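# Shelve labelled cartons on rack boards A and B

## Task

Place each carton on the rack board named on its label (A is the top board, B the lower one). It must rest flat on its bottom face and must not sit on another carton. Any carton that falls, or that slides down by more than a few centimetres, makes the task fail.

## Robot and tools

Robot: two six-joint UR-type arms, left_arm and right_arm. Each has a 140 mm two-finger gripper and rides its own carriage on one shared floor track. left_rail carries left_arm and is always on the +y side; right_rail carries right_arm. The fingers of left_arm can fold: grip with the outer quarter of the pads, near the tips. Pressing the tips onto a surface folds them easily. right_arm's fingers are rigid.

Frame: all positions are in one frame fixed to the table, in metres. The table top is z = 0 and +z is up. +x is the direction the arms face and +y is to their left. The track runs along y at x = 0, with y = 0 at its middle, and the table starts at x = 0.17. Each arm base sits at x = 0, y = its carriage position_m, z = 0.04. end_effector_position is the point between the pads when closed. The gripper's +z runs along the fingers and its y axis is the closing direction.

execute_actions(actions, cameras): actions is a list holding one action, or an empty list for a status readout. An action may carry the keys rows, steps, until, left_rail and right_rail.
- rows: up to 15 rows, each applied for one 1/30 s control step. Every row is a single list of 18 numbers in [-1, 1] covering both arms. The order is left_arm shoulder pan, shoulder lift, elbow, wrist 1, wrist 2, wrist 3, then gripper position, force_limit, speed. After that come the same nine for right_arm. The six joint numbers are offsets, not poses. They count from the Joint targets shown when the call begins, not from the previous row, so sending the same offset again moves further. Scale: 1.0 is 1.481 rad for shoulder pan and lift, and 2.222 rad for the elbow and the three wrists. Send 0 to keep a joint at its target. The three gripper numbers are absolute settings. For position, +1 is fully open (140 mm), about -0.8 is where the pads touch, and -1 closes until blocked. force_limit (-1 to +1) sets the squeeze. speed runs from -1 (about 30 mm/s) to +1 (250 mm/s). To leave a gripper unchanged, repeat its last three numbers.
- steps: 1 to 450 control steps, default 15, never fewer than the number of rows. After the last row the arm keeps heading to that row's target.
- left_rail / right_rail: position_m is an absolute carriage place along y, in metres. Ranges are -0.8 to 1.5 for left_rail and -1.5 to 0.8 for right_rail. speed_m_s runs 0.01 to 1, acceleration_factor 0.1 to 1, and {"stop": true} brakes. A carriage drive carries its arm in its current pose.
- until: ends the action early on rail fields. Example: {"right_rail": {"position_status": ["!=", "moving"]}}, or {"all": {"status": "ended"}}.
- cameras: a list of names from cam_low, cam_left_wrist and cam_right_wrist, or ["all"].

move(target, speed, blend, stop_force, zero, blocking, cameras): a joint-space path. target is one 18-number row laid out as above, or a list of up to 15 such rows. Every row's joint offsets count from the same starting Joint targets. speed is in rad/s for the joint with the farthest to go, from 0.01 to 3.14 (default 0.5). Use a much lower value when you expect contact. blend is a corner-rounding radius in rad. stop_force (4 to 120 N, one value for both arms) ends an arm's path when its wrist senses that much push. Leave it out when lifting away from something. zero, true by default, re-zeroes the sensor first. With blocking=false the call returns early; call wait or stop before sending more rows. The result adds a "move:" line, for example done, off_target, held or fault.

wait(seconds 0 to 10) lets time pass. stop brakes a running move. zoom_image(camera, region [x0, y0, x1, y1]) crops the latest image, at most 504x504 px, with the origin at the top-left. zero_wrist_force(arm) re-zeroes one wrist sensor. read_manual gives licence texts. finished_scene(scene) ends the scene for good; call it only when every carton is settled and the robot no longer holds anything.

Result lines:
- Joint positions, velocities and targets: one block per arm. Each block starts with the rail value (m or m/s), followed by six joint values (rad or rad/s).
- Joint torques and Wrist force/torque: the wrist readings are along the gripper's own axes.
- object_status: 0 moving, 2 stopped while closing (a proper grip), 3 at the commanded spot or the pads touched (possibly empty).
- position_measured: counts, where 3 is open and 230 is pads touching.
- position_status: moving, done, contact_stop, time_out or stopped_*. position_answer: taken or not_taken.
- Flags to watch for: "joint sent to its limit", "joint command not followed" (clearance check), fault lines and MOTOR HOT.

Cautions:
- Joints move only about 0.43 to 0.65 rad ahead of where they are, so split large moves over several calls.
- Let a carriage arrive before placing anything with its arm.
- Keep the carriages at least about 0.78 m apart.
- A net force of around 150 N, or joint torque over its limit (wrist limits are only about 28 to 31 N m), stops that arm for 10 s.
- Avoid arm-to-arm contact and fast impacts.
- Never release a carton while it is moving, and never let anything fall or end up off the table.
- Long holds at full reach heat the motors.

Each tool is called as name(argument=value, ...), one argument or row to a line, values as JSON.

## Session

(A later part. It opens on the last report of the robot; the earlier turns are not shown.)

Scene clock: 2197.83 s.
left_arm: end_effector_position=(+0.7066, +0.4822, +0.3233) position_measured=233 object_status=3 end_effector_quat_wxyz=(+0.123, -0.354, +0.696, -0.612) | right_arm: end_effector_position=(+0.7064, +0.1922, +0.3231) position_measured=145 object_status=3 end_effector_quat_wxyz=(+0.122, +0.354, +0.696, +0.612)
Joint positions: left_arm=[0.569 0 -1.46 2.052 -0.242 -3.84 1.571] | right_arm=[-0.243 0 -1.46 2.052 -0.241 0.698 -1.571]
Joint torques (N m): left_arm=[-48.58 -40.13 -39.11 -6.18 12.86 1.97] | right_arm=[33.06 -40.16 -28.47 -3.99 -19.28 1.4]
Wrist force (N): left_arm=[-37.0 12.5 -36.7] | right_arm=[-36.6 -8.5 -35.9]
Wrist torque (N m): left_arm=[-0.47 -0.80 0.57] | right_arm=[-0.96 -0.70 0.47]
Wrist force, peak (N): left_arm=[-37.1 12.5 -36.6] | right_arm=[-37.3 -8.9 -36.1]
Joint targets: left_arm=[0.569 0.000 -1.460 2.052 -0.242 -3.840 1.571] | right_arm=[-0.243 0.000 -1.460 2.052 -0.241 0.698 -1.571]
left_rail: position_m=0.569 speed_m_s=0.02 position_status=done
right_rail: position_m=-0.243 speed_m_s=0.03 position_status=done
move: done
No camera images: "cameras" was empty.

move(
  target=[0, 0.001314, 0.00088, -0.001755, 0, 0, -1, 1, 0, 0, 0.001314, 0.00088, -0.001755, 0, 0, -0.13, 1, 0],
  speed=0.02,
  cameras=[],
)

move(
  target=[0, 0.000986, 0.00066, -0.001317, 0, 0, -1, 1, 0, 0, 0.000986, 0.00066, -0.001317, 0, 0, -0.13, 1, 0],
  speed=0.02,
  cameras=["cam_right_wrist"],
)

Scene clock: 2205.30 s.
left_arm: end_effector_position=(+0.7065, +0.4822, +0.3213) position_measured=233 object_status=3 end_effector_quat_wxyz=(+0.123, -0.354, +0.696, -0.612) | right_arm: end_effector_position=(+0.7063, +0.1922, +0.3212) position_measured=145 object_status=3 end_effector_quat_wxyz=(+0.122, +0.354, +0.696, +0.612)
Joint positions: left_arm=[0.569 0 -1.458 2.054 -0.246 -3.84 1.571] | right_arm=[-0.243 0 -1.458 2.054 -0.245 0.698 -1.571]
Joint torques (N m): left_arm=[-49.21 -38.92 -38.7 -5.49 9.75 1.81] | right_arm=[32.38 -39.91 -29.92 -4.47 -19.24 1.53]
Wrist force (N): left_arm=[-37.1 12.3 -36.3] | right_arm=[-36.8 -8.5 -35.9]
Wrist torque (N m): left_arm=[-0.47 -0.77 0.57] | right_arm=[-0.98 -0.65 0.47]
Wrist force, peak (N): left_arm=[-37.2 12.3 -36.9] | right_arm=[-37.1 -8.9 -36.3]
Joint targets: left_arm=[0.569 0.000 -1.458 2.054 -0.246 -3.840 1.571] | right_arm=[-0.243 0.000 -1.458 2.054 -0.245 0.698 -1.571]
left_rail: position_m=0.569 speed_m_s=0.02 position_status=done
right_rail: position_m=-0.243 speed_m_s=0.03 position_status=done
move: done
No camera images: "cameras" was empty.

Scene clock: 2206.00 s.
left_arm: end_effector_position=(+0.7065, +0.4822, +0.3198) position_measured=233 object_status=3 end_effector_quat_wxyz=(+0.123, -0.354, +0.696, -0.612) | right_arm: end_effector_position=(+0.7063, +0.1922, +0.3197) position_measured=145 object_status=3 end_effector_quat_wxyz=(+0.122, +0.354, +0.696, +0.612)
Joint positions: left_arm=[0.569 0 -1.457 2.055 -0.249 -3.84 1.571] | right_arm=[-0.243 0 -1.457 2.055 -0.248 0.698 -1.571]
Joint torques (N m): left_arm=[-48.3 -40.28 -39.24 -5.16 9.15 2.03] | right_arm=[32.69 -37.59 -26.29 -3.38 -19.62 1.48]
Wrist force (N): left_arm=[-37.7 11.0 -37.6] | right_arm=[-35.5 -3.8 -36.8]
Wrist torque (N m): left_arm=[-0.43 -0.85 0.55] | right_arm=[-0.98 -0.63 0.53]
Wrist force, peak (N): left_arm=[-37.9 11.4 -37.5] | right_arm=[-36.9 -8.8 -36.2]
Joint targets: left_arm=[0.569 0.000 -1.457 2.055 -0.249 -3.840 1.571] | right_arm=[-0.243 0.000 -1.457 2.055 -0.248 0.698 -1.571]
left_rail: position_m=0.569 speed_m_s=0.02 position_status=done
right_rail: position_m=-0.243 speed_m_s=0.03 position_status=done
move: done
camera_calibration:
cam_right_wrist: T_world_to_cam=[[0.351814, -0.0242849, 0.935755, -0.536011], [0.488431, -0.848025, -0.205643, -0.114518], [0.798538, 0.529399, -0.286486, -0.398092], [0, 0, 0, 1]] pos_world=[0.562402, 0.100618, 0.363978]
Images, in order (width x height): cam_right_wrist 672x504.

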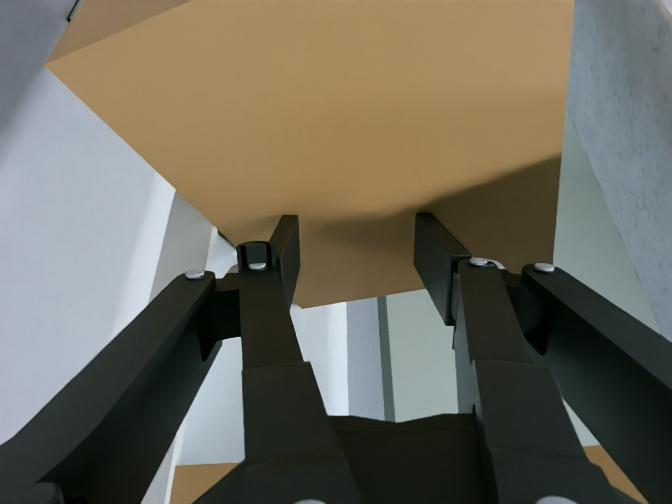

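move(
  target=[0, 0.001314, 0.00088, -0.001755, 0, 0, -1, 1, 0, 0, 0.001314, 0.00088, -0.001755, 0, 0, -0.13, 1, 0],
  speed=0.02,
  cameras=[],
)

move(
  target=[0, 0.000986, 0.00066, -0.001317, 0, 0, -1, 1, 0, 0, 0.000986, 0.00066, -0.001317, 0, 0, -0.13, 1, 0],
  speed=0.02,
  cameras=[],
)

Scene clock: 2213.17 s.
left_arm: end_effector_position=(+0.7064, +0.4822, +0.3179) position_measured=233 object_status=3 end_effector_quat_wxyz=(+0.123, -0.354, +0.696, -0.612) | right_arm: end_effector_position=(+0.7062, +0.1922, +0.3177) position_measured=145 object_status=3 end_effector_quat_wxyz=(+0.122, +0.354, +0.696, +0.612)
Joint positions: left_arm=[0.569 0 -1.455 2.057 -0.252 -3.84 1.571] | right_arm=[-0.243 0 -1.455 2.057 -0.252 0.698 -1.571]
Joint torques (N m): left_arm=[-48.51 -23.19 -24.09 -1.51 7.15 2.44] | right_arm=[32.33 -30.98 -20.71 -2.73 -17.37 1.17]
Wrist force (N): left_arm=[-35.6 -6.9 -45.9] | right_arm=[-32.9 7.2 -44.2]
Wrist torque (N m): left_arm=[0.07 -0.60 0.30] | right_arm=[-0.79 -0.33 1.15]
Wrist force, peak (N): left_arm=[-35.9 -7.5 -45.7] | right_arm=[-31.8 8.1 -45.1]
Joint targets: left_arm=[0.569 0.000 -1.455 2.057 -0.253 -3.840 1.571] | right_arm=[-0.243 0.000 -1.455 2.057 -0.252 0.698 -1.571]
left_rail: position_m=0.569 speed_m_s=0.02 position_status=done
right_rail: position_m=-0.243 speed_m_s=0.03 position_status=done
move: done
No camera images: "cameras" was empty.

Scene clock: 2213.87 s.
left_arm: end_effector_position=(+0.7063, +0.4822, +0.3164) position_measured=233 object_status=3 end_effector_quat_wxyz=(+0.123, -0.354, +0.696, -0.612) | right_arm: end_effector_position=(+0.7062, +0.1922, +0.3162) position_measured=145 object_status=3 end_effector_quat_wxyz=(+0.122, +0.354, +0.696, +0.612)
Joint positions: left_arm=[0.569 0 -1.454 2.059 -0.255 -3.84 1.571] | right_arm=[-0.243 0 -1.453 2.059 -0.255 0.698 -1.571]
Joint torques (N m): left_arm=[-47.56 -19.03 -24.29 -1.28 7 2.39] | right_arm=[32.42 -29.31 -19.96 -1.39 -14.47 1.13]
Wrist force (N): left_arm=[-32.9 -11.4 -52.8] | right_arm=[-33.3 8.3 -41.9]
Wrist torque (N m): left_arm=[0.14 -0.40 0.24] | right_arm=[-0.45 -0.50 1.22]
Wrist force, peak (N): left_arm=[-32.9 -11.4 -52.8] | right_arm=[-32.4 7.8 -44.2]
Joint targets: left_arm=[0.569 0.000 -1.453 2.059 -0.255 -3.840 1.571] | right_arm=[-0.243 0.000 -1.453 2.059 -0.255 0.698 -1.571]
left_rail: position_m=0.569 speed_m_s=0.02 position_status=done
right_rail: position_m=-0.243 speed_m_s=0.03 position_status=done
move: done
No camera images: "cameras" was empty.

execute_actions(
  actions=[
    {"left_rail": {"position_m": 0.581, "speed_m_s": 0.03}, "right_rail": {"position_m": -0.2475, "speed_m_s": 0.02}, "steps": 60, "until": {"all": {"status": "ended"}}},
  ],
  cameras=["cam_left_wrist", "cam_right_wrist"],
)

Scene clock: 2228.93 s.
left_arm: end_effector_position=(+0.7063, +0.4941, +0.3163) position_measured=233 object_status=3 end_effector_quat_wxyz=(+0.123, -0.354, +0.697, -0.612) | right_arm: end_effector_position=(+0.7061, +0.1878, +0.3161) position_measured=145 object_status=3 end_effector_quat_wxyz=(+0.122, +0.354, +0.696, +0.612)
Joint positions: left_arm=[0.581 0 -1.453 2.059 -0.255 -3.84 1.571] | right_arm=[-0.247 0 -1.453 2.059 -0.255 0.698 -1.571]
Joint torques (N m): left_arm=[10.63 -45.74 -34.47 -1.08 -1.66 2.2] | right_arm=[-11.61 -41.9 -29.21 -2.12 -2.72 1.52]
Wrist force (N): left_arm=[-0.9 1.0 0.1] | right_arm=[-1.5 -1.7 0.8]
Wrist torque (N m): left_arm=[-0.15 0.15 0.41] | right_arm=[-0.17 0.12 0.15]
Wrist force, peak (N): left_arm=[-33.0 -11.6 -52.8] | right_arm=[-33.8 7.2 -43.2]
Joint targets: left_arm=[0.581 0.000 -1.453 2.059 -0.255 -3.840 1.571] | right_arm=[-0.248 0.000 -1.453 2.059 -0.255 0.698 -1.571]
Tool commands: left_gripper/position=-1.0 left_gripper/force_limit=+1.0 left_gripper/speed=+0.0 right_gripper/position=-0.13 right_gripper/force_limit=+1.0 right_gripper/speed=+0.0
left_rail: position_m=0.581 speed_m_s=0.03 position_status=done
right_rail: position_m=-0.247 position_m_goal=-0.248 speed_m_s=0.02 position_status=done
camera_calibration:
cam_left_wrist: T_world_to_cam=[[-0.352023, 0.0155627, -0.935862, 0.545889], [0.476007, 0.863885, -0.164683, -0.71481], [0.805914, -0.503449, -0.311515, -0.0391763], [0, 0, 0, 1]] pos_world=[0.563992, 0.589295, 0.380956]
cam_right_wrist: T_world_to_cam=[[0.35195, -0.0242655, 0.935704, -0.532738], [0.488567, -0.847919, -0.205756, -0.118937], [0.798394, 0.52957, -0.28657, -0.39654], [0, 0, 0, 1]] pos_world=[0.562201, 0.0962191, 0.360377]
Images, in order (width x height): cam_left_wrist 672x504, cam_right_wrist 672x504.

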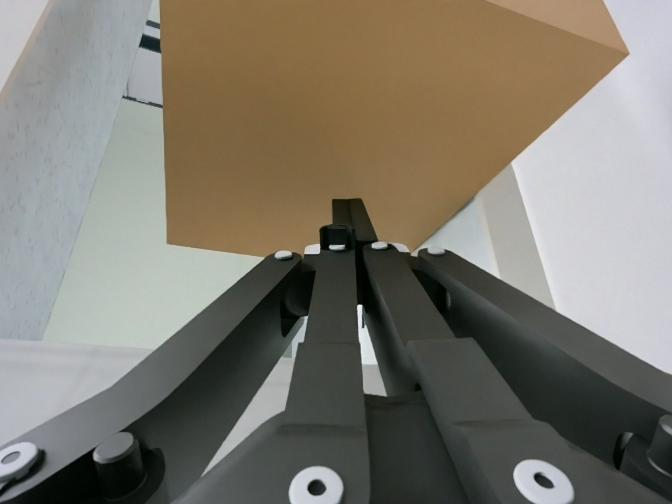

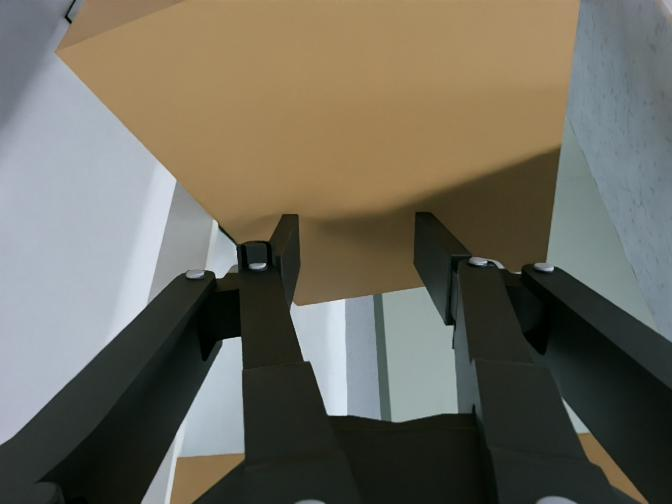

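execute_actions(
  actions=[
    {"right_rail": {"position_m": -0.2500, "speed_m_s": 0.03}, "steps": 20, "until": {"right_rail": {"position_status": ["!=", "moving"]}}},
  ],
  cameras=[],
)

move(
  target=[
    [0, -0.032646, 0.02464, -0.002882, 0, 0, -1, 1, 0, 0, -0.032646, 0.02464, -0.002882, 0, 0, -0.13, 1, 0],
    [0, -0.08672, 0.062041, -0.004241, 0, 0, -1, 1, 0, 0, -0.08672, 0.062041, -0.004241, 0, 0, -0.13, 1, 0],
    [0, -0.144049, 0.097587, -0.001576, 0, 0, -1, 1, 0, 0, -0.144049, 0.097587, -0.001576, 0, 0, -0.13, 1, 0],
  ],
  speed=[0.1, 0.2, 0.2],
  blend=[0.01, 0.02, 0],
  cameras=["cam_left_wrist", "cam_right_wrist"],
)

Scene clock: 2261.23 s.
left_arm: end_effector_position=(+0.7063, +0.4942, +0.3163) position_measured=233 object_status=3 end_effector_quat_wxyz=(+0.123, -0.354, +0.696, -0.612) | right_arm: end_effector_position=(+0.7062, +0.1851, +0.3162) position_measured=145 object_status=3 end_effector_quat_wxyz=(+0.122, +0.354, +0.696, +0.612)
Joint positions: left_arm=[0.581 0 -1.453 2.059 -0.255 -3.84 1.571] | right_arm=[-0.25 0 -1.453 2.059 -0.255 0.698 -1.571]
Joint torques (N m): left_arm=[9.22 -71.7 -43.6 -1.02 -1.21 1.86] | right_arm=[-12.14 -59.73 -37.53 -2.11 2.14 0.9]
Wrist force (N): left_arm=[-0.9 0.9 0.1] | right_arm=[-0.9 -1.8 0.9]
Wrist torque (N m): left_arm=[-0.16 0.14 0.41] | right_arm=[-0.18 -0.01 0.15]
Wrist force, peak (N): left_arm=[-1.4 1.2 0.1] | right_arm=[-1.6 -2.3 0.9]
Joint targets: left_arm=[0.581 0.000 -1.453 2.059 -0.255 -3.840 1.571] | right_arm=[-0.250 0.000 -1.453 2.059 -0.255 0.698 -1.571]
Tool commands: left_gripper/position=-1.0 left_gripper/force_limit=+1.0 left_gripper/speed=+0.0 right_gripper/position=-0.13 right_gripper/force_limit=+1.0 right_gripper/speed=+0.0
left_rail: position_m=0.581 speed_m_s=0.03 position_status=done
right_rail: position_m=-0.250 speed_m_s=0.03 position_status=done
No camera images: "cameras" was empty.

Scene clock: 2263.10 s.
left_arm: end_effector_position=(+0.5748, +0.4943, +0.3161) position_measured=233 object_status=3 end_effector_quat_wxyz=(+0.123, -0.354, +0.696, -0.612) | right_arm: end_effector_position=(+0.5747, +0.1852, +0.3160) position_measured=145 object_status=3 end_effector_quat_wxyz=(+0.122, +0.354, +0.696, +0.612)
Joint positions: left_arm=[0.581 0 -1.667 2.275 -0.259 -3.84 1.571] | right_arm=[-0.25 0 -1.666 2.275 -0.258 0.698 -1.571]
Joint torques (N m): left_arm=[12.74 -54.23 -30.75 1.49 -1.36 2.33] | right_arm=[-5.77 -40.03 -25.09 2.09 2.16 1.23]
Wrist force (N): left_arm=[-0.8 1.1 0.1] | right_arm=[-1.2 -2.0 1.4]
Wrist torque (N m): left_arm=[-0.10 0.13 0.41] | right_arm=[-0.24 0.06 0.13]
Wrist force, peak (N): left_arm=[-1.6 1.0 0.3] | right_arm=[-2.0 -2.3 2.0]
Joint targets: left_arm=[0.581 0.000 -1.667 2.276 -0.259 -3.840 1.571] | right_arm=[-0.250 0.000 -1.667 2.275 -0.258 0.698 -1.571]
left_rail: position_m=0.581 speed_m_s=0.03 position_status=done
right_rail: position_m=-0.250 speed_m_s=0.03 position_status=done
move: done
camera_calibration:
cam_left_wrist: T_world_to_cam=[[-0.351908, 0.0154496, -0.935907, 0.499443], [0.475861, 0.863968, -0.164665, -0.652328], [0.80605, -0.503309, -0.311389, 0.0666009], [0, 0, 0, 1]] pos_world=[0.432492, 0.589395, 0.380756]
cam_right_wrist: T_world_to_cam=[[0.35186, -0.0243639, 0.935735, -0.486426], [0.488397, -0.848023, -0.20573, -0.0568922], [0.798538, 0.529399, -0.286486, -0.290358], [0, 0, 0, 1]] pos_world=[0.430802, 0.093618, 0.360278]
Images, in order (width x height): cam_left_wrist 672x504, cam_right_wrist 672x504.

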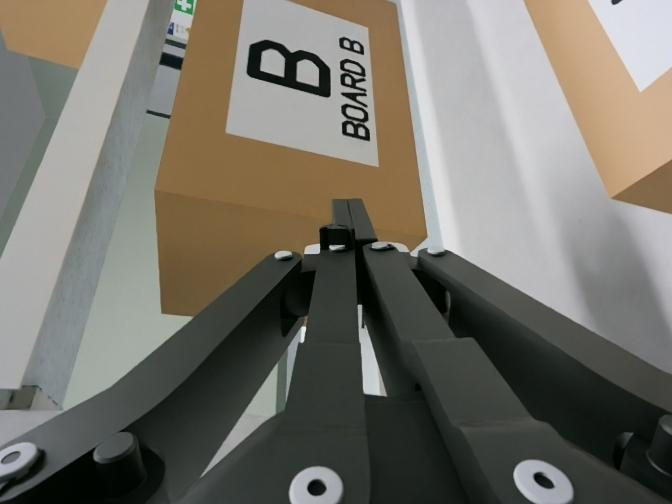

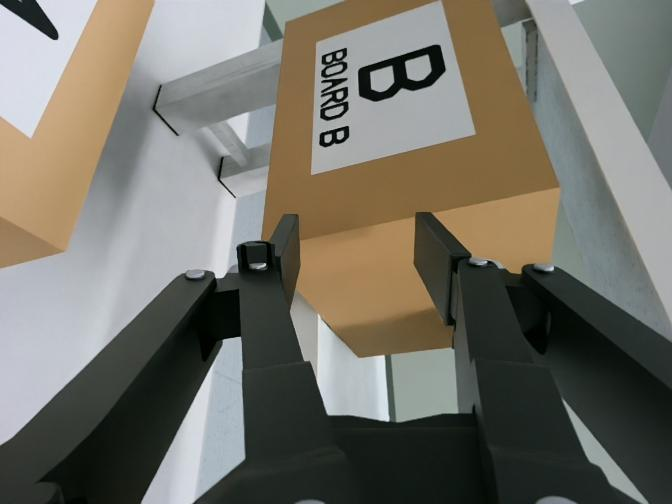

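execute_actions(
  actions=[
    {"right_rail": {"position_m": -0.42, "speed_m_s": 0.4}, "steps": 90, "until": {"right_rail": {"position_status": ["!=", "moving"]}}},
  ],
  cameras=[],
)

execute_actions(
  actions=[
    {"left_rail": {"position_m": 0.438, "speed_m_s": 0.25}, "steps": 90, "until": {"left_rail": {"position_status": ["!=", "moving"]}}},
  ],
  cameras=["cam_left_wrist"],
)

Scene clock: 2373.50 s.
left_arm: end_effector_position=(+0.5747, +0.4942, +0.3161) position_measured=233 object_status=3 end_effector_quat_wxyz=(+0.123, -0.354, +0.696, -0.612) | right_arm: end_effector_position=(+0.5746, +0.0153, +0.3160) position_measured=145 object_status=3 end_effector_quat_wxyz=(+0.122, +0.354, +0.696, +0.612) end_effector_velocity=(+0.000, +0.000, +0.000) end_effector_angular_velocity=(-0.001, +0.000, +0.000)
Joint positions: left_arm=[0.581 0 -1.667 2.276 -0.259 -3.84 1.571] | right_arm=[-0.42 0 -1.667 2.275 -0.258 0.698 -1.571]
Joint velocities: left_arm=[within noise] | right_arm=[-0.001 0.002 0.001 0 -0.001 0.002 0]
Joint torques (N m): left_arm=[10.4 -50.69 -36.59 1.49 -1.02 2.32] | right_arm=[10.48 -41.96 -33.64 1.88 2.06 1.17]
Wrist force (N): left_arm=[-1.1 1.2 0.1] | right_arm=[-1.5 -2.2 1.4]
Wrist torque (N m): left_arm=[-0.09 0.20 0.41] | right_arm=[-0.26 0.12 0.13]
Wrist force, peak (N): left_arm=[-1.1 1.4 0.5] | right_arm=[-0.4 -2.2 2.6]
Joint targets: left_arm=[0.581 0.000 -1.667 2.276 -0.259 -3.840 1.571] | right_arm=[-0.420 0.000 -1.667 2.275 -0.258 0.698 -1.571]
Tool commands: left_gripper/position=-1.0 left_gripper/force_limit=+1.0 left_gripper/speed=+0.0 right_gripper/position=-0.13 right_gripper/force_limit=+1.0 right_gripper/speed=+0.0
left_rail: position_m=0.581 speed_m_s=0.03 position_status=done
right_rail: position_m=-0.420 speed_m_s=0.40 position_status=done
No camera images: "cameras" was empty.

Scene clock: 2374.97 s.
left_arm: end_effector_position=(+0.5747, +0.3513, +0.3161) position_measured=233 object_status=3 end_effector_quat_wxyz=(+0.123, -0.354, +0.696, -0.612) end_effector_velocity=(+0.000, +0.000, +0.001) end_effector_angular_velocity=(+0.000, -0.003, +0.001) | right_arm: end_effector_position=(+0.5746, +0.0152, +0.3160) position_measured=145 object_status=3 end_effector_quat_wxyz=(+0.122, +0.354, +0.696, +0.612)
Joint positions: left_arm=[0.438 0 -1.667 2.276 -0.259 -3.84 1.571] | right_arm=[-0.42 0 -1.667 2.275 -0.258 0.698 -1.571]
Joint velocities: left_arm=[-0.001 0.001 -0.001 -0.001 -0.001 0 0.001] | right_arm=[within noise]
Joint torques (N m): left_arm=[11.43 -51.78 -39.8 1.71 -1.31 2.18] | right_arm=[9.19 -41.82 -36.94 1.93 2.07 0.92]
Wrist force (N): left_arm=[-0.7 1.2 0.4] | right_arm=[-1.4 -1.9 1.5]
Wrist torque (N m): left_arm=[-0.08 0.11 0.41] | right_arm=[-0.21 0.11 0.13]
Wrist force, peak (N): left_arm=[-1.6 1.2 -0.3] | right_arm=[-1.8 -2.4 1.4]
Joint targets: left_arm=[0.438 0.000 -1.667 2.276 -0.259 -3.840 1.571] | right_arm=[-0.420 0.000 -1.667 2.275 -0.258 0.698 -1.571]
Tool commands: left_gripper/position=-1.0 left_gripper/force_limit=+1.0 left_gripper/speed=+0.0 right_gripper/position=-0.13 right_gripper/force_limit=+1.0 right_gripper/speed=+0.0
left_rail: position_m=0.438 speed_m_s=0.25 position_status=done
right_rail: position_m=-0.420 speed_m_s=0.40 position_status=done
camera_calibration:
cam_left_wrist: T_world_to_cam=[[-0.351908, 0.0154496, -0.935907, 0.501616], [0.475861, 0.863968, -0.164665, -0.528819], [0.80605, -0.503309, -0.311389, -0.00524138], [0, 0, 0, 1]] pos_world=[0.432392, 0.446495, 0.380756]
Images, in order (width x height): cam_left_wrist 672x504.

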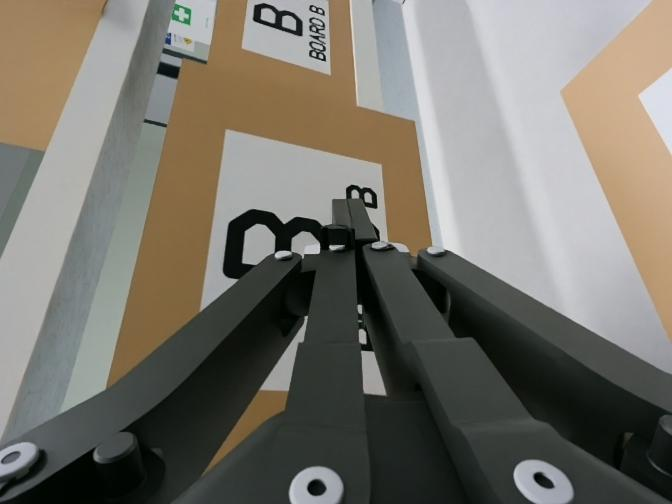

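move(
  target=[
    [0, 0.05733, -0.035546, -0.002665, 0, 0, -1, 1, 0, 0, 0.01818, 0.076327, -0.088444, 0, 0, -0.13, 1, 0],
    [0, 0.112052, -0.073395, -0.00129, 0, 0, -1, 1, 0, 0, 0.036359, 0.152655, -0.176888, 0, 0, -0.13, 1, 0],
  ],
  speed=[0.19, 0.19],
  blend=[0.01, 0],
  cameras=["cam_left_wrist"],
)

Scene clock: 2389.67 s.
left_arm: end_effector_position=(+0.6753, +0.3512, +0.3160) position_measured=233 object_status=3 end_effector_quat_wxyz=(+0.123, -0.354, +0.696, -0.612) | right_arm: end_effector_position=(+0.4466, +0.0152, +0.1637) position_measured=145 object_status=3 end_effector_quat_wxyz=(+0.122, +0.354, +0.696, +0.612)
Joint positions: left_arm=[0.438 0 -1.501 2.113 -0.262 -3.84 1.571] | right_arm=[-0.42 0 -1.613 2.614 -0.651 0.698 -1.571]
Joint torques (N m): left_arm=[9.45 -27.95 -54.22 1.35 -1.45 2.36] | right_arm=[9.04 -8.76 -12.17 -3.65 2.04 0.99]
Wrist force (N): left_arm=[2.0 4.5 -2.2] | right_arm=[-1.4 -2.1 1.3]
Wrist torque (N m): left_arm=[-0.20 0.30 0.40] | right_arm=[-0.27 0.13 0.19]
Wrist force, peak (N): left_arm=[1.7 5.9 -1.6] | right_arm=[-1.5 -2.7 1.7]
Joint targets: left_arm=[0.438 0.000 -1.501 2.113 -0.262 -3.840 1.571] | right_arm=[-0.420 0.000 -1.613 2.615 -0.651 0.698 -1.571]
left_rail: position_m=0.438 speed_m_s=0.25 position_status=done
right_rail: position_m=-0.420 speed_m_s=0.40 position_status=done
move: done
camera_calibration:
cam_left_wrist: T_world_to_cam=[[-0.352013, 0.0155135, -0.935867, 0.537031], [0.475886, 0.863953, -0.164676, -0.576606], [0.80599, -0.503333, -0.311505, -0.0862935], [0, 0, 0, 1]] pos_world=[0.532992, 0.446395, 0.380756]
Images, in order (width x height): cam_left_wrist 672x504.

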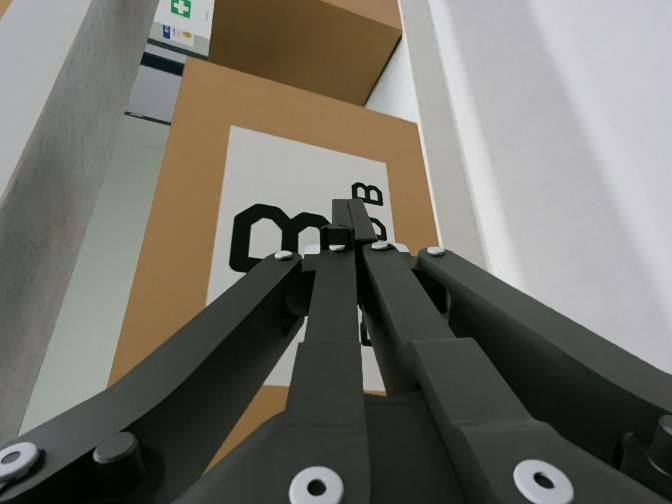

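move(
  target=[
    [0, -0.054722, 0.037849, -0.001375, 0, 0, -1, 1, 0, 0, 0.071887, 0.008864, -0.056778, 0, 0, -0.13, 1, 0],
    [0, -0.112052, 0.073395, 0.00129, 0, 0, -1, 1, 0, 0, 0.143774, 0.017728, -0.113556, 0, 0, -0.13, 1, 0],
  ],
  speed=[0.2, 0.25],
  blend=[0.01, 0],
  cameras=[],
)

execute_actions(
  actions=[
    {"left_rail": {"position_m": 0.7, "speed_m_s": 0.4}, "steps": 90, "until": {"left_rail": {"position_status": ["!=", "moving"]}}},
  ],
  cameras=["cam_low", "cam_left_wrist", "cam_right_wrist"],
)

Scene clock: 2431.53 s.
left_arm: end_effector_position=(+0.5748, +0.3512, +0.3161) position_measured=233 object_status=3 end_effector_quat_wxyz=(+0.123, -0.354, +0.696, -0.612) | right_arm: end_effector_position=(+0.4465, +0.0152, +0.0936) position_measured=145 object_status=3 end_effector_quat_wxyz=(+0.122, +0.354, +0.696, +0.612)
Joint positions: left_arm=[0.438 0 -1.667 2.276 -0.259 -3.84 1.571] | right_arm=[-0.42 0 -1.4 2.654 -0.903 0.698 -1.571]
Joint torques (N m): left_arm=[11.14 -53.71 -29.46 1.87 0.73 2.02] | right_arm=[8.9 -15.66 -4.84 -3.58 2.09 0.83]
Wrist force (N): left_arm=[-0.9 0.8 0.4] | right_arm=[-1.4 -2.4 1.5]
Wrist torque (N m): left_arm=[-0.17 0.14 0.41] | right_arm=[-0.32 0.13 0.17]
Wrist force, peak (N): left_arm=[2.4 4.8 -2.4] | right_arm=[-1.8 -2.7 1.8]
Joint targets: left_arm=[0.438 0.000 -1.667 2.276 -0.259 -3.840 1.571] | right_arm=[-0.420 0.000 -1.400 2.654 -0.904 0.698 -1.571]
left_rail: position_m=0.438 speed_m_s=0.25 position_status=done
right_rail: position_m=-0.420 speed_m_s=0.40 position_status=done
move: done
No camera images: "cameras" was empty.

Scene clock: 2433.40 s.
left_arm: end_effector_position=(+0.5747, +0.6132, +0.3161) position_measured=233 object_status=3 end_effector_quat_wxyz=(+0.123, -0.354, +0.696, -0.612) end_effector_velocity=(+0.000, +0.002, -0.001) end_effector_angular_velocity=(+0.000, +0.002, +0.002) | right_arm: end_effector_position=(+0.4465, +0.0152, +0.0936) position_measured=145 object_status=3 end_effector_quat_wxyz=(+0.122, +0.354, +0.696, +0.612)
Joint positions: left_arm=[0.7 0 -1.667 2.276 -0.259 -3.84 1.571] | right_arm=[-0.42 0 -1.4 2.654 -0.904 0.698 -1.571]
Joint velocities: left_arm=[0.001 0.002 0.001 0 0 0 -0.001] | right_arm=[within noise]
Joint torques (N m): left_arm=[8.1 -50.53 -33.08 1.53 2.77 1.89] | right_arm=[9.06 -16.34 -7.97 -2.78 2.07 0.74]
Wrist force (N): left_arm=[-0.9 0.8 0.0] | right_arm=[-1.5 -2.3 1.5]
Wrist torque (N m): left_arm=[-0.16 0.14 0.41] | right_arm=[-0.30 0.16 0.17]
Wrist force, peak (N): left_arm=[0.2 1.2 1.7] | right_arm=[-1.5 -2.6 2.1]
Joint targets: left_arm=[0.700 0.000 -1.667 2.276 -0.259 -3.840 1.571] | right_arm=[-0.420 0.000 -1.400 2.654 -0.904 0.698 -1.571]
Tool commands: left_gripper/position=-1.0 left_gripper/force_limit=+1.0 left_gripper/speed=+0.0 right_gripper/position=-0.13 right_gripper/force_limit=+1.0 right_gripper/speed=+0.0
left_rail: position_m=0.700 speed_m_s=0.40 position_status=done
right_rail: position_m=-0.420 speed_m_s=0.40 position_status=done
camera_calibration:
cam_left_wrist: T_world_to_cam=[[-0.351908, 0.0154496, -0.935907, 0.497571], [0.475861, 0.863968, -0.164665, -0.755006], [0.80605, -0.503309, -0.311389, 0.126525], [0, 0, 0, 1]] pos_world=[0.432392, 0.708295, 0.380756]
cam_right_wrist: T_world_to_cam=[[0.351934, -0.024314, 0.935709, -0.237366], [0.488381, -0.848034, -0.205723, -0.184195], [0.798515, 0.529383, -0.286578, -0.161684], [0, 0, 0, 1]] pos_world=[0.302602, -0.076382, 0.137877]

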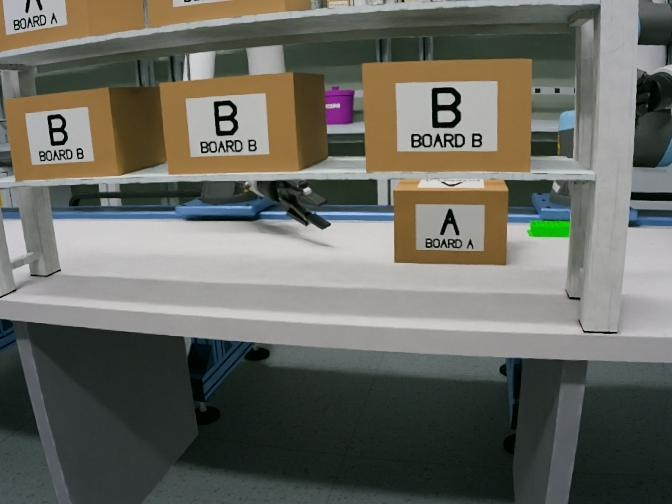

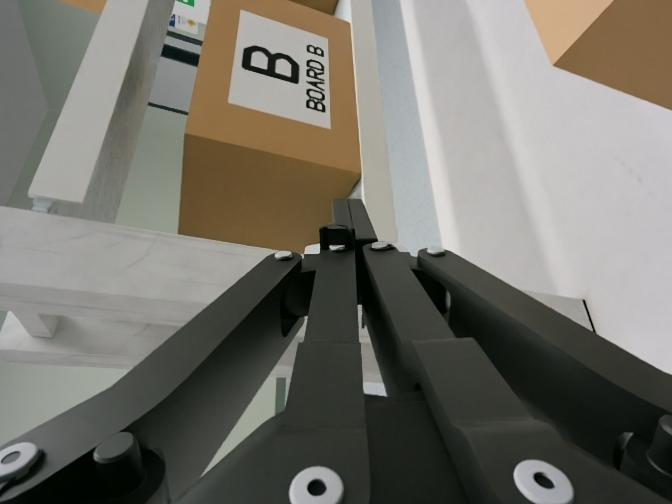

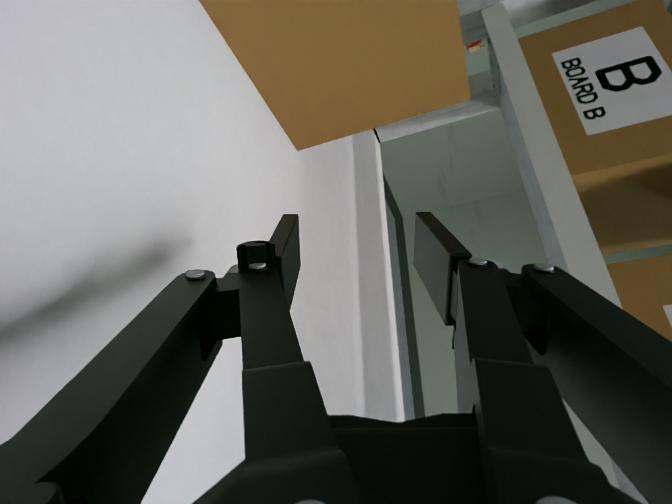

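move(
  target=[0, 0.180133, 0.170383, -0.290444, 0, 0, -1, 1, 0, 0, 0, 0, 0, 0, 0, -0.13, 1, 0],
  speed=0.45,
  cameras=[],
)

execute_actions(
  actions=[
    {"left_rail": {"position_m": 0.588, "speed_m_s": 0.2}, "right_rail": {"position_m": -0.262, "speed_m_s": 0.25}, "steps": 100, "until": {"all": {"status": "ended"}}},
  ],
  cameras=["cam_left_wrist", "cam_right_wrist"],
)

Scene clock: 2493.40 s.
left_arm: end_effector_position=(+0.4467, +0.6133, +0.0937) position_measured=233 object_status=3 end_effector_quat_wxyz=(+0.123, -0.354, +0.696, -0.612) | right_arm: end_effector_position=(+0.4465, +0.0152, +0.0936) position_measured=145 object_status=3 end_effector_quat_wxyz=(+0.122, +0.354, +0.696, +0.612)
Joint positions: left_arm=[0.7 0 -1.4 2.654 -0.904 -3.84 1.571] | right_arm=[-0.42 0 -1.4 2.654 -0.904 0.698 -1.571]
Joint torques (N m): left_arm=[7.45 -10.93 -5.21 -2.91 -1.51 1.69] | right_arm=[7.01 -17.13 -17.91 -0.15 2.04 0.52]
Wrist force (N): left_arm=[-1.1 1.2 0.2] | right_arm=[-1.6 -2.4 1.9]
Wrist torque (N m): left_arm=[-0.09 0.17 0.41] | right_arm=[-0.29 0.17 0.17]
Wrist force, peak (N): left_arm=[-0.4 2.6 -0.1] | right_arm=[-1.8 -2.7 1.9]
Joint targets: left_arm=[0.700 0.000 -1.400 2.654 -0.904 -3.840 1.571] | right_arm=[-0.420 0.000 -1.400 2.654 -0.904 0.698 -1.571]
left_rail: position_m=0.700 speed_m_s=0.40 position_status=done
right_rail: position_m=-0.420 speed_m_s=0.40 position_status=done
move: done
No camera images: "cameras" was empty.

Scene clock: 2494.93 s.
left_arm: end_effector_position=(+0.4467, +0.5013, +0.0937) position_measured=233 object_status=3 end_effector_quat_wxyz=(+0.123, -0.354, +0.696, -0.612) | right_arm: end_effector_position=(+0.4465, +0.1731, +0.0936) position_measured=145 object_status=3 end_effector_quat_wxyz=(+0.122, +0.354, +0.696, +0.612) end_effector_velocity=(-0.001, +0.002, +0.000) end_effector_angular_velocity=(-0.001, +0.000, +0.002)
Joint positions: left_arm=[0.588 0 -1.4 2.654 -0.904 -3.84 1.571] | right_arm=[-0.262 0 -1.4 2.654 -0.904 0.698 -1.571]
Joint velocities: left_arm=[within noise] | right_arm=[0.001 0.002 0 0 0.001 0 -0.001]
Joint torques (N m): left_arm=[8.35 -12.27 -6.09 -2.21 -1.25 1.85] | right_arm=[8.24 -18.23 -19.37 0.43 2.08 0.59]
Wrist force (N): left_arm=[-1.0 1.3 0.2] | right_arm=[-1.5 -2.1 1.8]
Wrist torque (N m): left_arm=[-0.07 0.16 0.42] | right_arm=[-0.24 0.16 0.17]
Wrist force, peak (N): left_arm=[-1.9 0.8 -0.9] | right_arm=[-1.2 -2.6 2.2]
Joint targets: left_arm=[0.588 0.000 -1.400 2.654 -0.904 -3.840 1.571] | right_arm=[-0.262 0.000 -1.400 2.654 -0.904 0.698 -1.571]
Tool commands: left_gripper/position=-1.0 left_gripper/force_limit=+1.0 left_gripper/speed=+0.0 right_gripper/position=-0.13 right_gripper/force_limit=+1.0 right_gripper/speed=+0.0
left_rail: position_m=0.588 speed_m_s=0.20 position_status=done
right_rail: position_m=-0.262 speed_m_s=0.25 position_status=done
camera_calibration:
cam_left_wrist: T_world_to_cam=[[-0.352013, 0.0155135, -0.935867, 0.246156], [0.475886, 0.863953, -0.164676, -0.633972], [0.80599, -0.503333, -0.311505, 0.104289], [0, 0, 0, 1]] pos_world=[0.304292, 0.596395, 0.158456]
cam_right_wrist: T_world_to_cam=[[0.351934, -0.024314, 0.935709, -0.233524], [0.488381, -0.848034, -0.205723, -0.0502055], [0.798515, 0.529383, -0.286578, -0.245327], [0, 0, 0, 1]] pos_world=[0.302602, 0.081618, 0.137877]
Images, in order (width x height): cam_left_wrist 672x504, cam_right_wrist 672x504.

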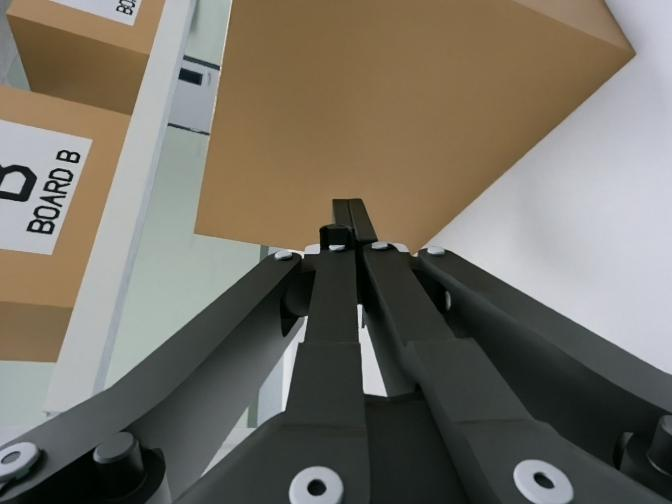

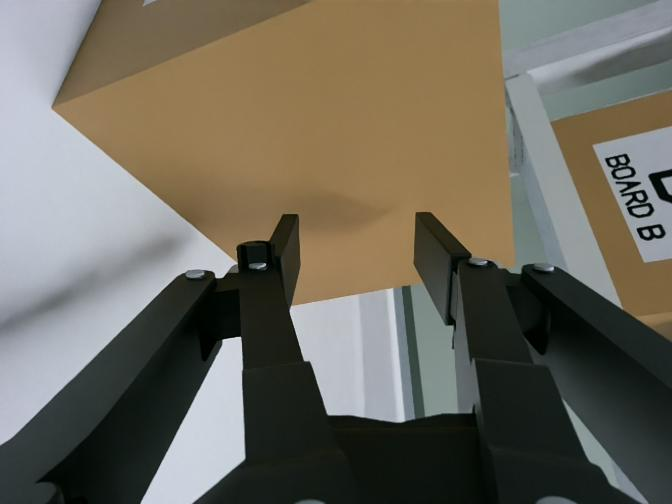

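execute_actions(
  actions=[
    {"left_rail": {"position_m": 0.579, "speed_m_s": 0.05}, "right_rail": {"position_m": -0.2365, "speed_m_s": 0.04}, "steps": 90, "until": {"all": {"status": "ended"}}},
  ],
  cameras=["cam_right_wrist"],
)

execute_actions(
  actions=[
    {"left_rail": {"position_m": 0.5745, "speed_m_s": 0.03}, "steps": 40, "until": {"left_rail": {"position_status": ["!=", "moving"]}}},
  ],
  cameras=[],
)

Scene clock: 2514.00 s.
left_arm: end_effector_position=(+0.4467, +0.4922, +0.0937) position_measured=233 object_status=3 end_effector_quat_wxyz=(+0.123, -0.354, +0.696, -0.612) | right_arm: end_effector_position=(+0.4465, +0.1985, +0.0936) position_measured=145 object_status=3 end_effector_quat_wxyz=(+0.122, +0.354, +0.696, +0.612) end_effector_velocity=(+0.000, +0.000, +0.000) end_effector_angular_velocity=(+0.000, +0.000, +0.000)
Joint positions: left_arm=[0.579 0 -1.4 2.654 -0.904 -3.84 1.571] | right_arm=[-0.237 0 -1.4 2.654 -0.904 0.698 -1.571]
Joint velocities: left_arm=[within noise] | right_arm=[0.001 -0.002 0 0 0 -0.002 0]
Joint torques (N m): left_arm=[-1.9 -9.41 -15.14 -0.27 4.44 1.34] | right_arm=[8.66 -19.68 -17.99 1.62 -3.35 0.67]
Wrist force (N): left_arm=[-12.3 -3.6 -21.5] | right_arm=[-20.9 6.9 -37.3]
Wrist torque (N m): left_arm=[0.01 -0.04 0.35] | right_arm=[-0.35 0.12 0.22]
Wrist force, peak (N): left_arm=[-12.4 -4.1 -21.7] | right_arm=[-20.9 6.9 -37.3]
Joint targets: left_arm=[0.579 0.000 -1.400 2.654 -0.904 -3.840 1.571] | right_arm=[-0.236 0.000 -1.400 2.654 -0.904 0.698 -1.571]
Tool commands: left_gripper/position=-1.0 left_gripper/force_limit=+1.0 left_gripper/speed=+0.0 right_gripper/position=-0.13 right_gripper/force_limit=+1.0 right_gripper/speed=+0.0
left_rail: position_m=0.579 speed_m_s=0.05 position_status=done
right_rail: position_m=-0.237 position_m_goal=-0.236 speed_m_s=0.04 position_status=done
camera_calibration:
cam_right_wrist: T_world_to_cam=[[0.351951, -0.0243431, 0.935702, -0.232908], [0.488368, -0.848034, -0.205755, -0.0286573], [0.798515, 0.529383, -0.286578, -0.258773], [0, 0, 0, 1]] pos_world=[0.302602, 0.107018, 0.137877]
Images, in order (width x height): cam_right_wrist 672x504.

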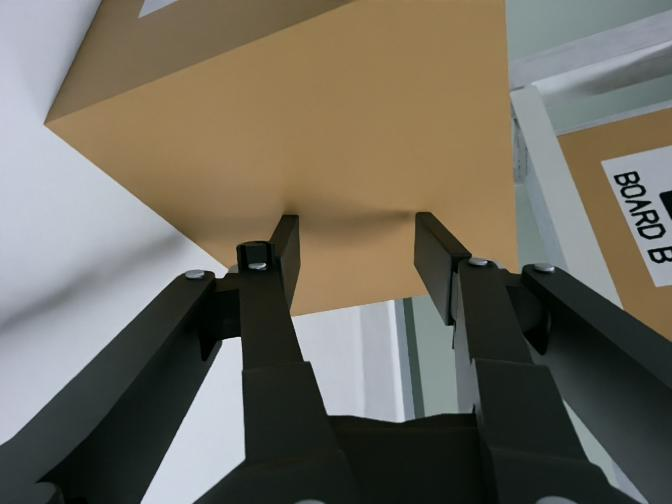

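Scene clock: 2514.63 s.
left_arm: end_effector_position=(+0.4467, +0.4879, +0.0937) position_measured=233 object_status=3 end_effector_quat_wxyz=(+0.123, -0.354, +0.696, -0.612) | right_arm: end_effector_position=(+0.4465, +0.1986, +0.0936) position_measured=145 object_status=3 end_effector_quat_wxyz=(+0.122, +0.354, +0.696, +0.612)
Joint positions: left_arm=[0.575 0 -1.4 2.654 -0.904 -3.84 1.571] | right_arm=[-0.237 0 -1.4 2.654 -0.904 0.698 -1.571]
Joint torques (N m): left_arm=[-53.9 -10.6 -15.15 0.06 19.56 2.2] | right_arm=[21.92 -18.94 -17.57 1.81 -8.96 0.62]
Wrist force (N): left_arm=[-55.5 -11.1 -80.4] | right_arm=[-45.0 10.4 -67.7]
Wrist torque (N m): left_arm=[0.18 -1.05 0.26] | right_arm=[-0.41 -0.06 0.36]
Wrist force, peak (N): left_arm=[-55.7 -11.4 -80.5] | right_arm=[-45.0 10.4 -67.7]
Joint targets: left_arm=[0.574 0.000 -1.400 2.654 -0.904 -3.840 1.571] | right_arm=[-0.236 0.000 -1.400 2.654 -0.904 0.698 -1.571]
Tool commands: left_gripper/position=-1.0 left_gripper/force_limit=+1.0 left_gripper/speed=+0.0 right_gripper/position=-0.13 right_gripper/force_limit=+1.0 right_gripper/speed=+0.0
left_rail: position_m=0.575 position_m_goal=0.574 speed_m_s=0.03 position_status=done
right_rail: position_m=-0.237 position_m_goal=-0.236 speed_m_s=0.04 position_status=done
No camera images: "cameras" was empty.

execute_actions(
  actions=[
    {"left_rail": {"position_m": 0.5772, "speed_m_s": 0.03}, "steps": 30, "until": {"left_rail": {"position_status": ["!=", "moving"]}}},
  ],
  cameras=["cam_left_wrist"],
)

Scene clock: 2523.67 s.
left_arm: end_effector_position=(+0.4466, +0.4903, +0.0937) position_measured=233 object_status=3 end_effector_quat_wxyz=(+0.122, -0.354, +0.697, -0.612) | right_arm: end_effector_position=(+0.4465, +0.1989, +0.0936) position_measured=145 object_status=3 end_effector_quat_wxyz=(+0.122, +0.354, +0.696, +0.612)
Joint positions: left_arm=[0.577 0 -1.4 2.654 -0.904 -3.84 1.571] | right_arm=[-0.236 0 -1.4 2.654 -0.904 0.698 -1.571]
Joint torques (N m): left_arm=[-22.97 -14.33 -20.95 1.44 8.77 1.53] | right_arm=[33.49 -20.84 -12.35 1.82 -20.32 0.4]
Wrist force (N): left_arm=[-34.9 5.7 -34.4] | right_arm=[-38.0 -0.3 -37.6]
Wrist torque (N m): left_arm=[-0.31 -0.78 0.47] | right_arm=[-0.13 -0.36 0.23]
Wrist force, peak (N): left_arm=[-57.6 -9.9 -81.5] | right_arm=[-46.9 9.3 -70.5]
Joint targets: left_arm=[0.577 0.000 -1.400 2.654 -0.904 -3.840 1.571] | right_arm=[-0.236 0.000 -1.400 2.654 -0.904 0.698 -1.571]
Tool commands: left_gripper/position=-1.0 left_gripper/force_limit=+1.0 left_gripper/speed=+0.0 right_gripper/position=-0.13 right_gripper/force_limit=+1.0 right_gripper/speed=+0.0
left_rail: position_m=0.577 speed_m_s=0.03 position_status=done
right_rail: position_m=-0.236 speed_m_s=0.04 position_status=done
camera_calibration:
cam_left_wrist: T_world_to_cam=[[-0.351964, 0.0155448, -0.935884, 0.246295], [0.476273, 0.863722, -0.164769, -0.624522], [0.805782, -0.503729, -0.311402, 0.0990804], [0, 0, 0, 1]] pos_world=[0.304293, 0.585494, 0.158456]
Images, in order (width x height): cam_left_wrist 672x504.

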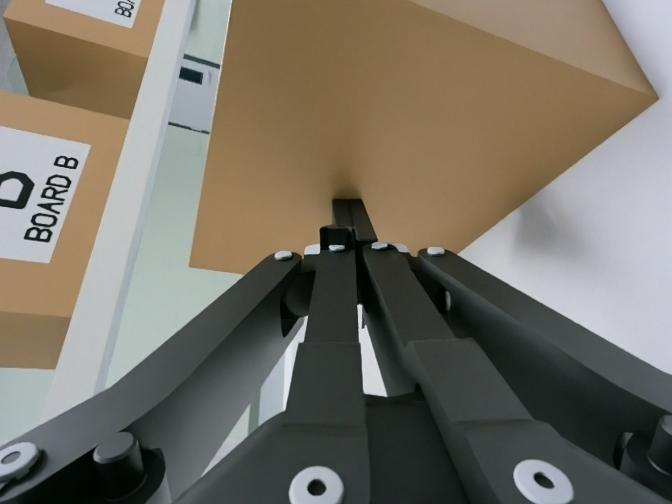

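execute_actions(
  actions=[
    {"left_rail": {"position_m": 0.5762, "speed_m_s": 0.02}, "steps": 20, "until": {"left_rail": {"position_status": ["!=", "moving"]}}},
  ],
  cameras=[],
)

Scene clock: 2530.53 s.
left_arm: end_effector_position=(+0.4467, +0.4895, +0.0937) position_measured=233 object_status=3 end_effector_quat_wxyz=(+0.123, -0.354, +0.696, -0.612) | right_arm: end_effector_position=(+0.4465, +0.1986, +0.0936) position_measured=145 object_status=3 end_effector_quat_wxyz=(+0.122, +0.354, +0.696, +0.612)
Joint positions: left_arm=[0.576 0 -1.4 2.654 -0.904 -3.84 1.571] | right_arm=[-0.237 0 -1.4 2.654 -0.904 0.698 -1.571]
Joint torques (N m): left_arm=[-18.59 -21.58 -20.19 1.81 8.92 1.7] | right_arm=[11.55 -19.91 -8.02 2.05 -5.42 0.54]
Wrist force (N): left_arm=[-42.4 -0.2 -50.9] | right_arm=[-38.3 -1.0 -42.8]
Wrist torque (N m): left_arm=[-0.12 -0.85 0.39] | right_arm=[-0.06 -0.24 0.24]
Wrist force, peak (N): left_arm=[-42.4 -0.2 -50.9] | right_arm=[-38.3 -1.0 -42.8]
Joint targets: left_arm=[0.576 0.000 -1.400 2.654 -0.904 -3.840 1.571] | right_arm=[-0.236 0.000 -1.400 2.654 -0.904 0.698 -1.571]
Tool commands: left_gripper/position=-1.0 left_gripper/force_limit=+1.0 left_gripper/speed=+0.0 right_gripper/position=-0.13 right_gripper/force_limit=+1.0 right_gripper/speed=+0.0
left_rail: position_m=0.576 speed_m_s=0.02 position_status=done
right_rail: position_m=-0.237 position_m_goal=-0.236 speed_m_s=0.04 position_status=done
No camera images: "cameras" was empty.

move(
  target=[
    [0, -0.043801, -0.00385, 0.033044, 0, 0, -1, 1, 0, 0, -0.043801, -0.00385, 0.033044, 0, 0, -0.13, 1, 0],
    [0, -0.143774, -0.017728, 0.113556, 0, 0, -1, 1, 0, 0, -0.143774, -0.017728, 0.113556, 0, 0, -0.13, 1, 0],
    [0, -0.275518, -0.05253, 0.236167, 0, 0, -1, 1, 0, 0, -0.275518, -0.05253, 0.236167, 0, 0, -0.13, 1, 0],
    [0, -0.376233, -0.108273, 0.359039, 0, 0, -1, 1, 0, 0, -0.376233, -0.108273, 0.359039, 0, 0, -0.13, 1, 0],
  ],
  speed=[0.12, 0.16, 0.2, 0.2],
  blend=[0.01, 0.02, 0.02, 0],
  cameras=["cam_left_wrist", "cam_right_wrist"],
)

Scene clock: 2581.83 s.
left_arm: end_effector_position=(+0.4467, +0.4894, +0.3486) position_measured=233 object_status=3 end_effector_quat_wxyz=(+0.123, -0.354, +0.696, -0.612) | right_arm: end_effector_position=(+0.4466, +0.1987, +0.3486) position_measured=145 object_status=3 end_effector_quat_wxyz=(+0.122, +0.354, +0.696, +0.612)
Joint positions: left_arm=[0.576 0 -1.957 2.414 -0.107 -3.84 1.571] | right_arm=[-0.236 0 -1.957 2.414 -0.106 0.698 -1.571]
Joint torques (N m): left_arm=[-17.07 -33.47 -60.92 1.69 18.86 1.33] | right_arm=[35.07 -24.27 -51.64 1.55 -22.49 0.09]
Wrist force (N): left_arm=[-41.6 7.2 -42.0] | right_arm=[-43.1 -10.7 -40.8]
Wrist torque (N m): left_arm=[-0.36 -0.95 0.49] | right_arm=[0.15 -0.41 -0.15]
Wrist force, peak (N): left_arm=[-43.2 -0.9 -52.4] | right_arm=[-44.0 -11.8 -41.5]
Joint targets: left_arm=[0.576 0.000 -1.957 2.414 -0.107 -3.840 1.571] | right_arm=[-0.236 0.000 -1.957 2.413 -0.106 0.698 -1.571]
left_rail: position_m=0.576 speed_m_s=0.02 position_status=done
right_rail: position_m=-0.236 speed_m_s=0.04 position_status=done
move: done
camera_calibration:
cam_left_wrist: T_world_to_cam=[[-0.351864, 0.0155308, -0.935922, 0.484894], [0.475895, 0.863967, -0.164578, -0.5819], [0.80605, -0.503309, -0.31139, 0.177592], [0, 0, 0, 1]] pos_world=[0.304392, 0.584595, 0.413356]
cam_right_wrist: T_world_to_cam=[[0.35186, -0.0243639, 0.935735, -0.471493], [0.488397, -0.848023, -0.20573, 0.0238754], [0.798538, 0.529399, -0.286486, -0.185793], [0, 0, 0, 1]] pos_world=[0.302602, 0.107118, 0.392878]
Images, in order (width x height): cam_left_wrist 672x504, cam_right_wrist 672x504.

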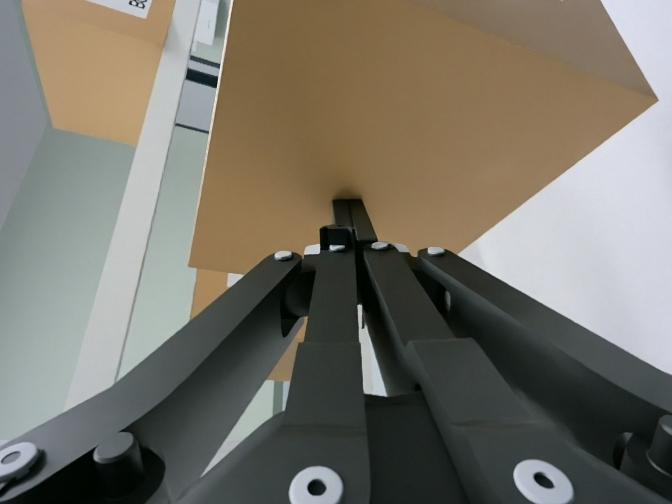

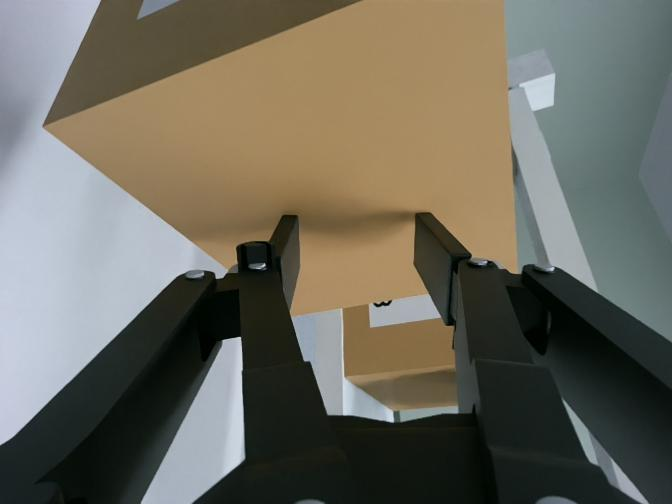

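move(
  target=[
    [0, -0.05655, -0.07606, 0.113751, 0, 0, -1, 1, 0, 0, -0.05655, -0.07606, 0.113751, 0, 0, -0.13, 1, 0],
    [0, -0.070998, -0.16869, 0.216011, 0, 0, -1, 1, 0, 0, -0.070998, -0.16869, 0.216011, 0, 0, -0.13, 1, 0],
    [0, 0.023165, -0.214938, 0.199498, 0, 0, -1, 1, 0, 0, 0.023165, -0.214938, 0.199498, 0, 0, -0.13, 1, 0],
    [0, 0.081528, -0.241154, 0.186814, 0, 0, -1, 1, 0, 0, 0.081528, -0.241154, 0.186814, 0, 0, -0.13, 1, 0],
  ],
  speed=[0.2, 0.2, 0.15, 0.15],
  blend=[0.03, 0.03, 0.02, 0],
  cameras=["cam_right_wrist"],
)

Scene clock: 2601.07 s.
left_arm: end_effector_position=(+0.5746, +0.4894, +0.6007) position_measured=233 object_status=3 end_effector_quat_wxyz=(+0.123, -0.354, +0.696, -0.612) | right_arm: end_effector_position=(+0.5745, +0.1987, +0.6006) position_measured=145 object_status=3 end_effector_quat_wxyz=(+0.122, +0.354, +0.696, +0.612)
Joint positions: left_arm=[0.576 0 -1.837 1.878 0.309 -3.84 1.571] | right_arm=[-0.236 0 -1.836 1.878 0.309 0.698 -1.571]
Joint torques (N m): left_arm=[-19.04 -9.8 -66.2 -4.46 12.66 1.2] | right_arm=[35.46 -18.22 -57.74 -5.26 -21.55 -0.12]
Wrist force (N): left_arm=[-37.7 7.6 -38.3] | right_arm=[-39.8 -11.2 -36.7]
Wrist torque (N m): left_arm=[-0.34 -0.90 0.50] | right_arm=[0.07 -0.38 -0.16]
Wrist force, peak (N): left_arm=[-41.7 9.6 -42.1] | right_arm=[-43.4 -12.5 -41.2]
Joint targets: left_arm=[0.576 0.000 -1.837 1.878 0.309 -3.840 1.571] | right_arm=[-0.236 0.000 -1.836 1.878 0.309 0.698 -1.571]
left_rail: position_m=0.576 speed_m_s=0.02 position_status=done
right_rail: position_m=-0.236 speed_m_s=0.04 position_status=done
move: done
camera_calibration:
cam_right_wrist: T_world_to_cam=[[0.35186, -0.0243639, 0.935735, -0.752337], [0.488397, -0.848023, -0.20573, 0.0132044], [0.798538, 0.529399, -0.286486, -0.215811], [0, 0, 0, 1]] pos_world=[0.430602, 0.107118, 0.644878]
Images, in order (width x height): cam_right_wrist 672x504.

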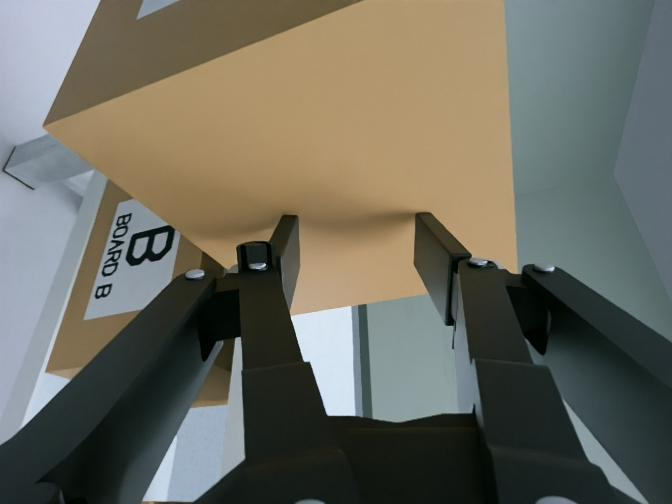

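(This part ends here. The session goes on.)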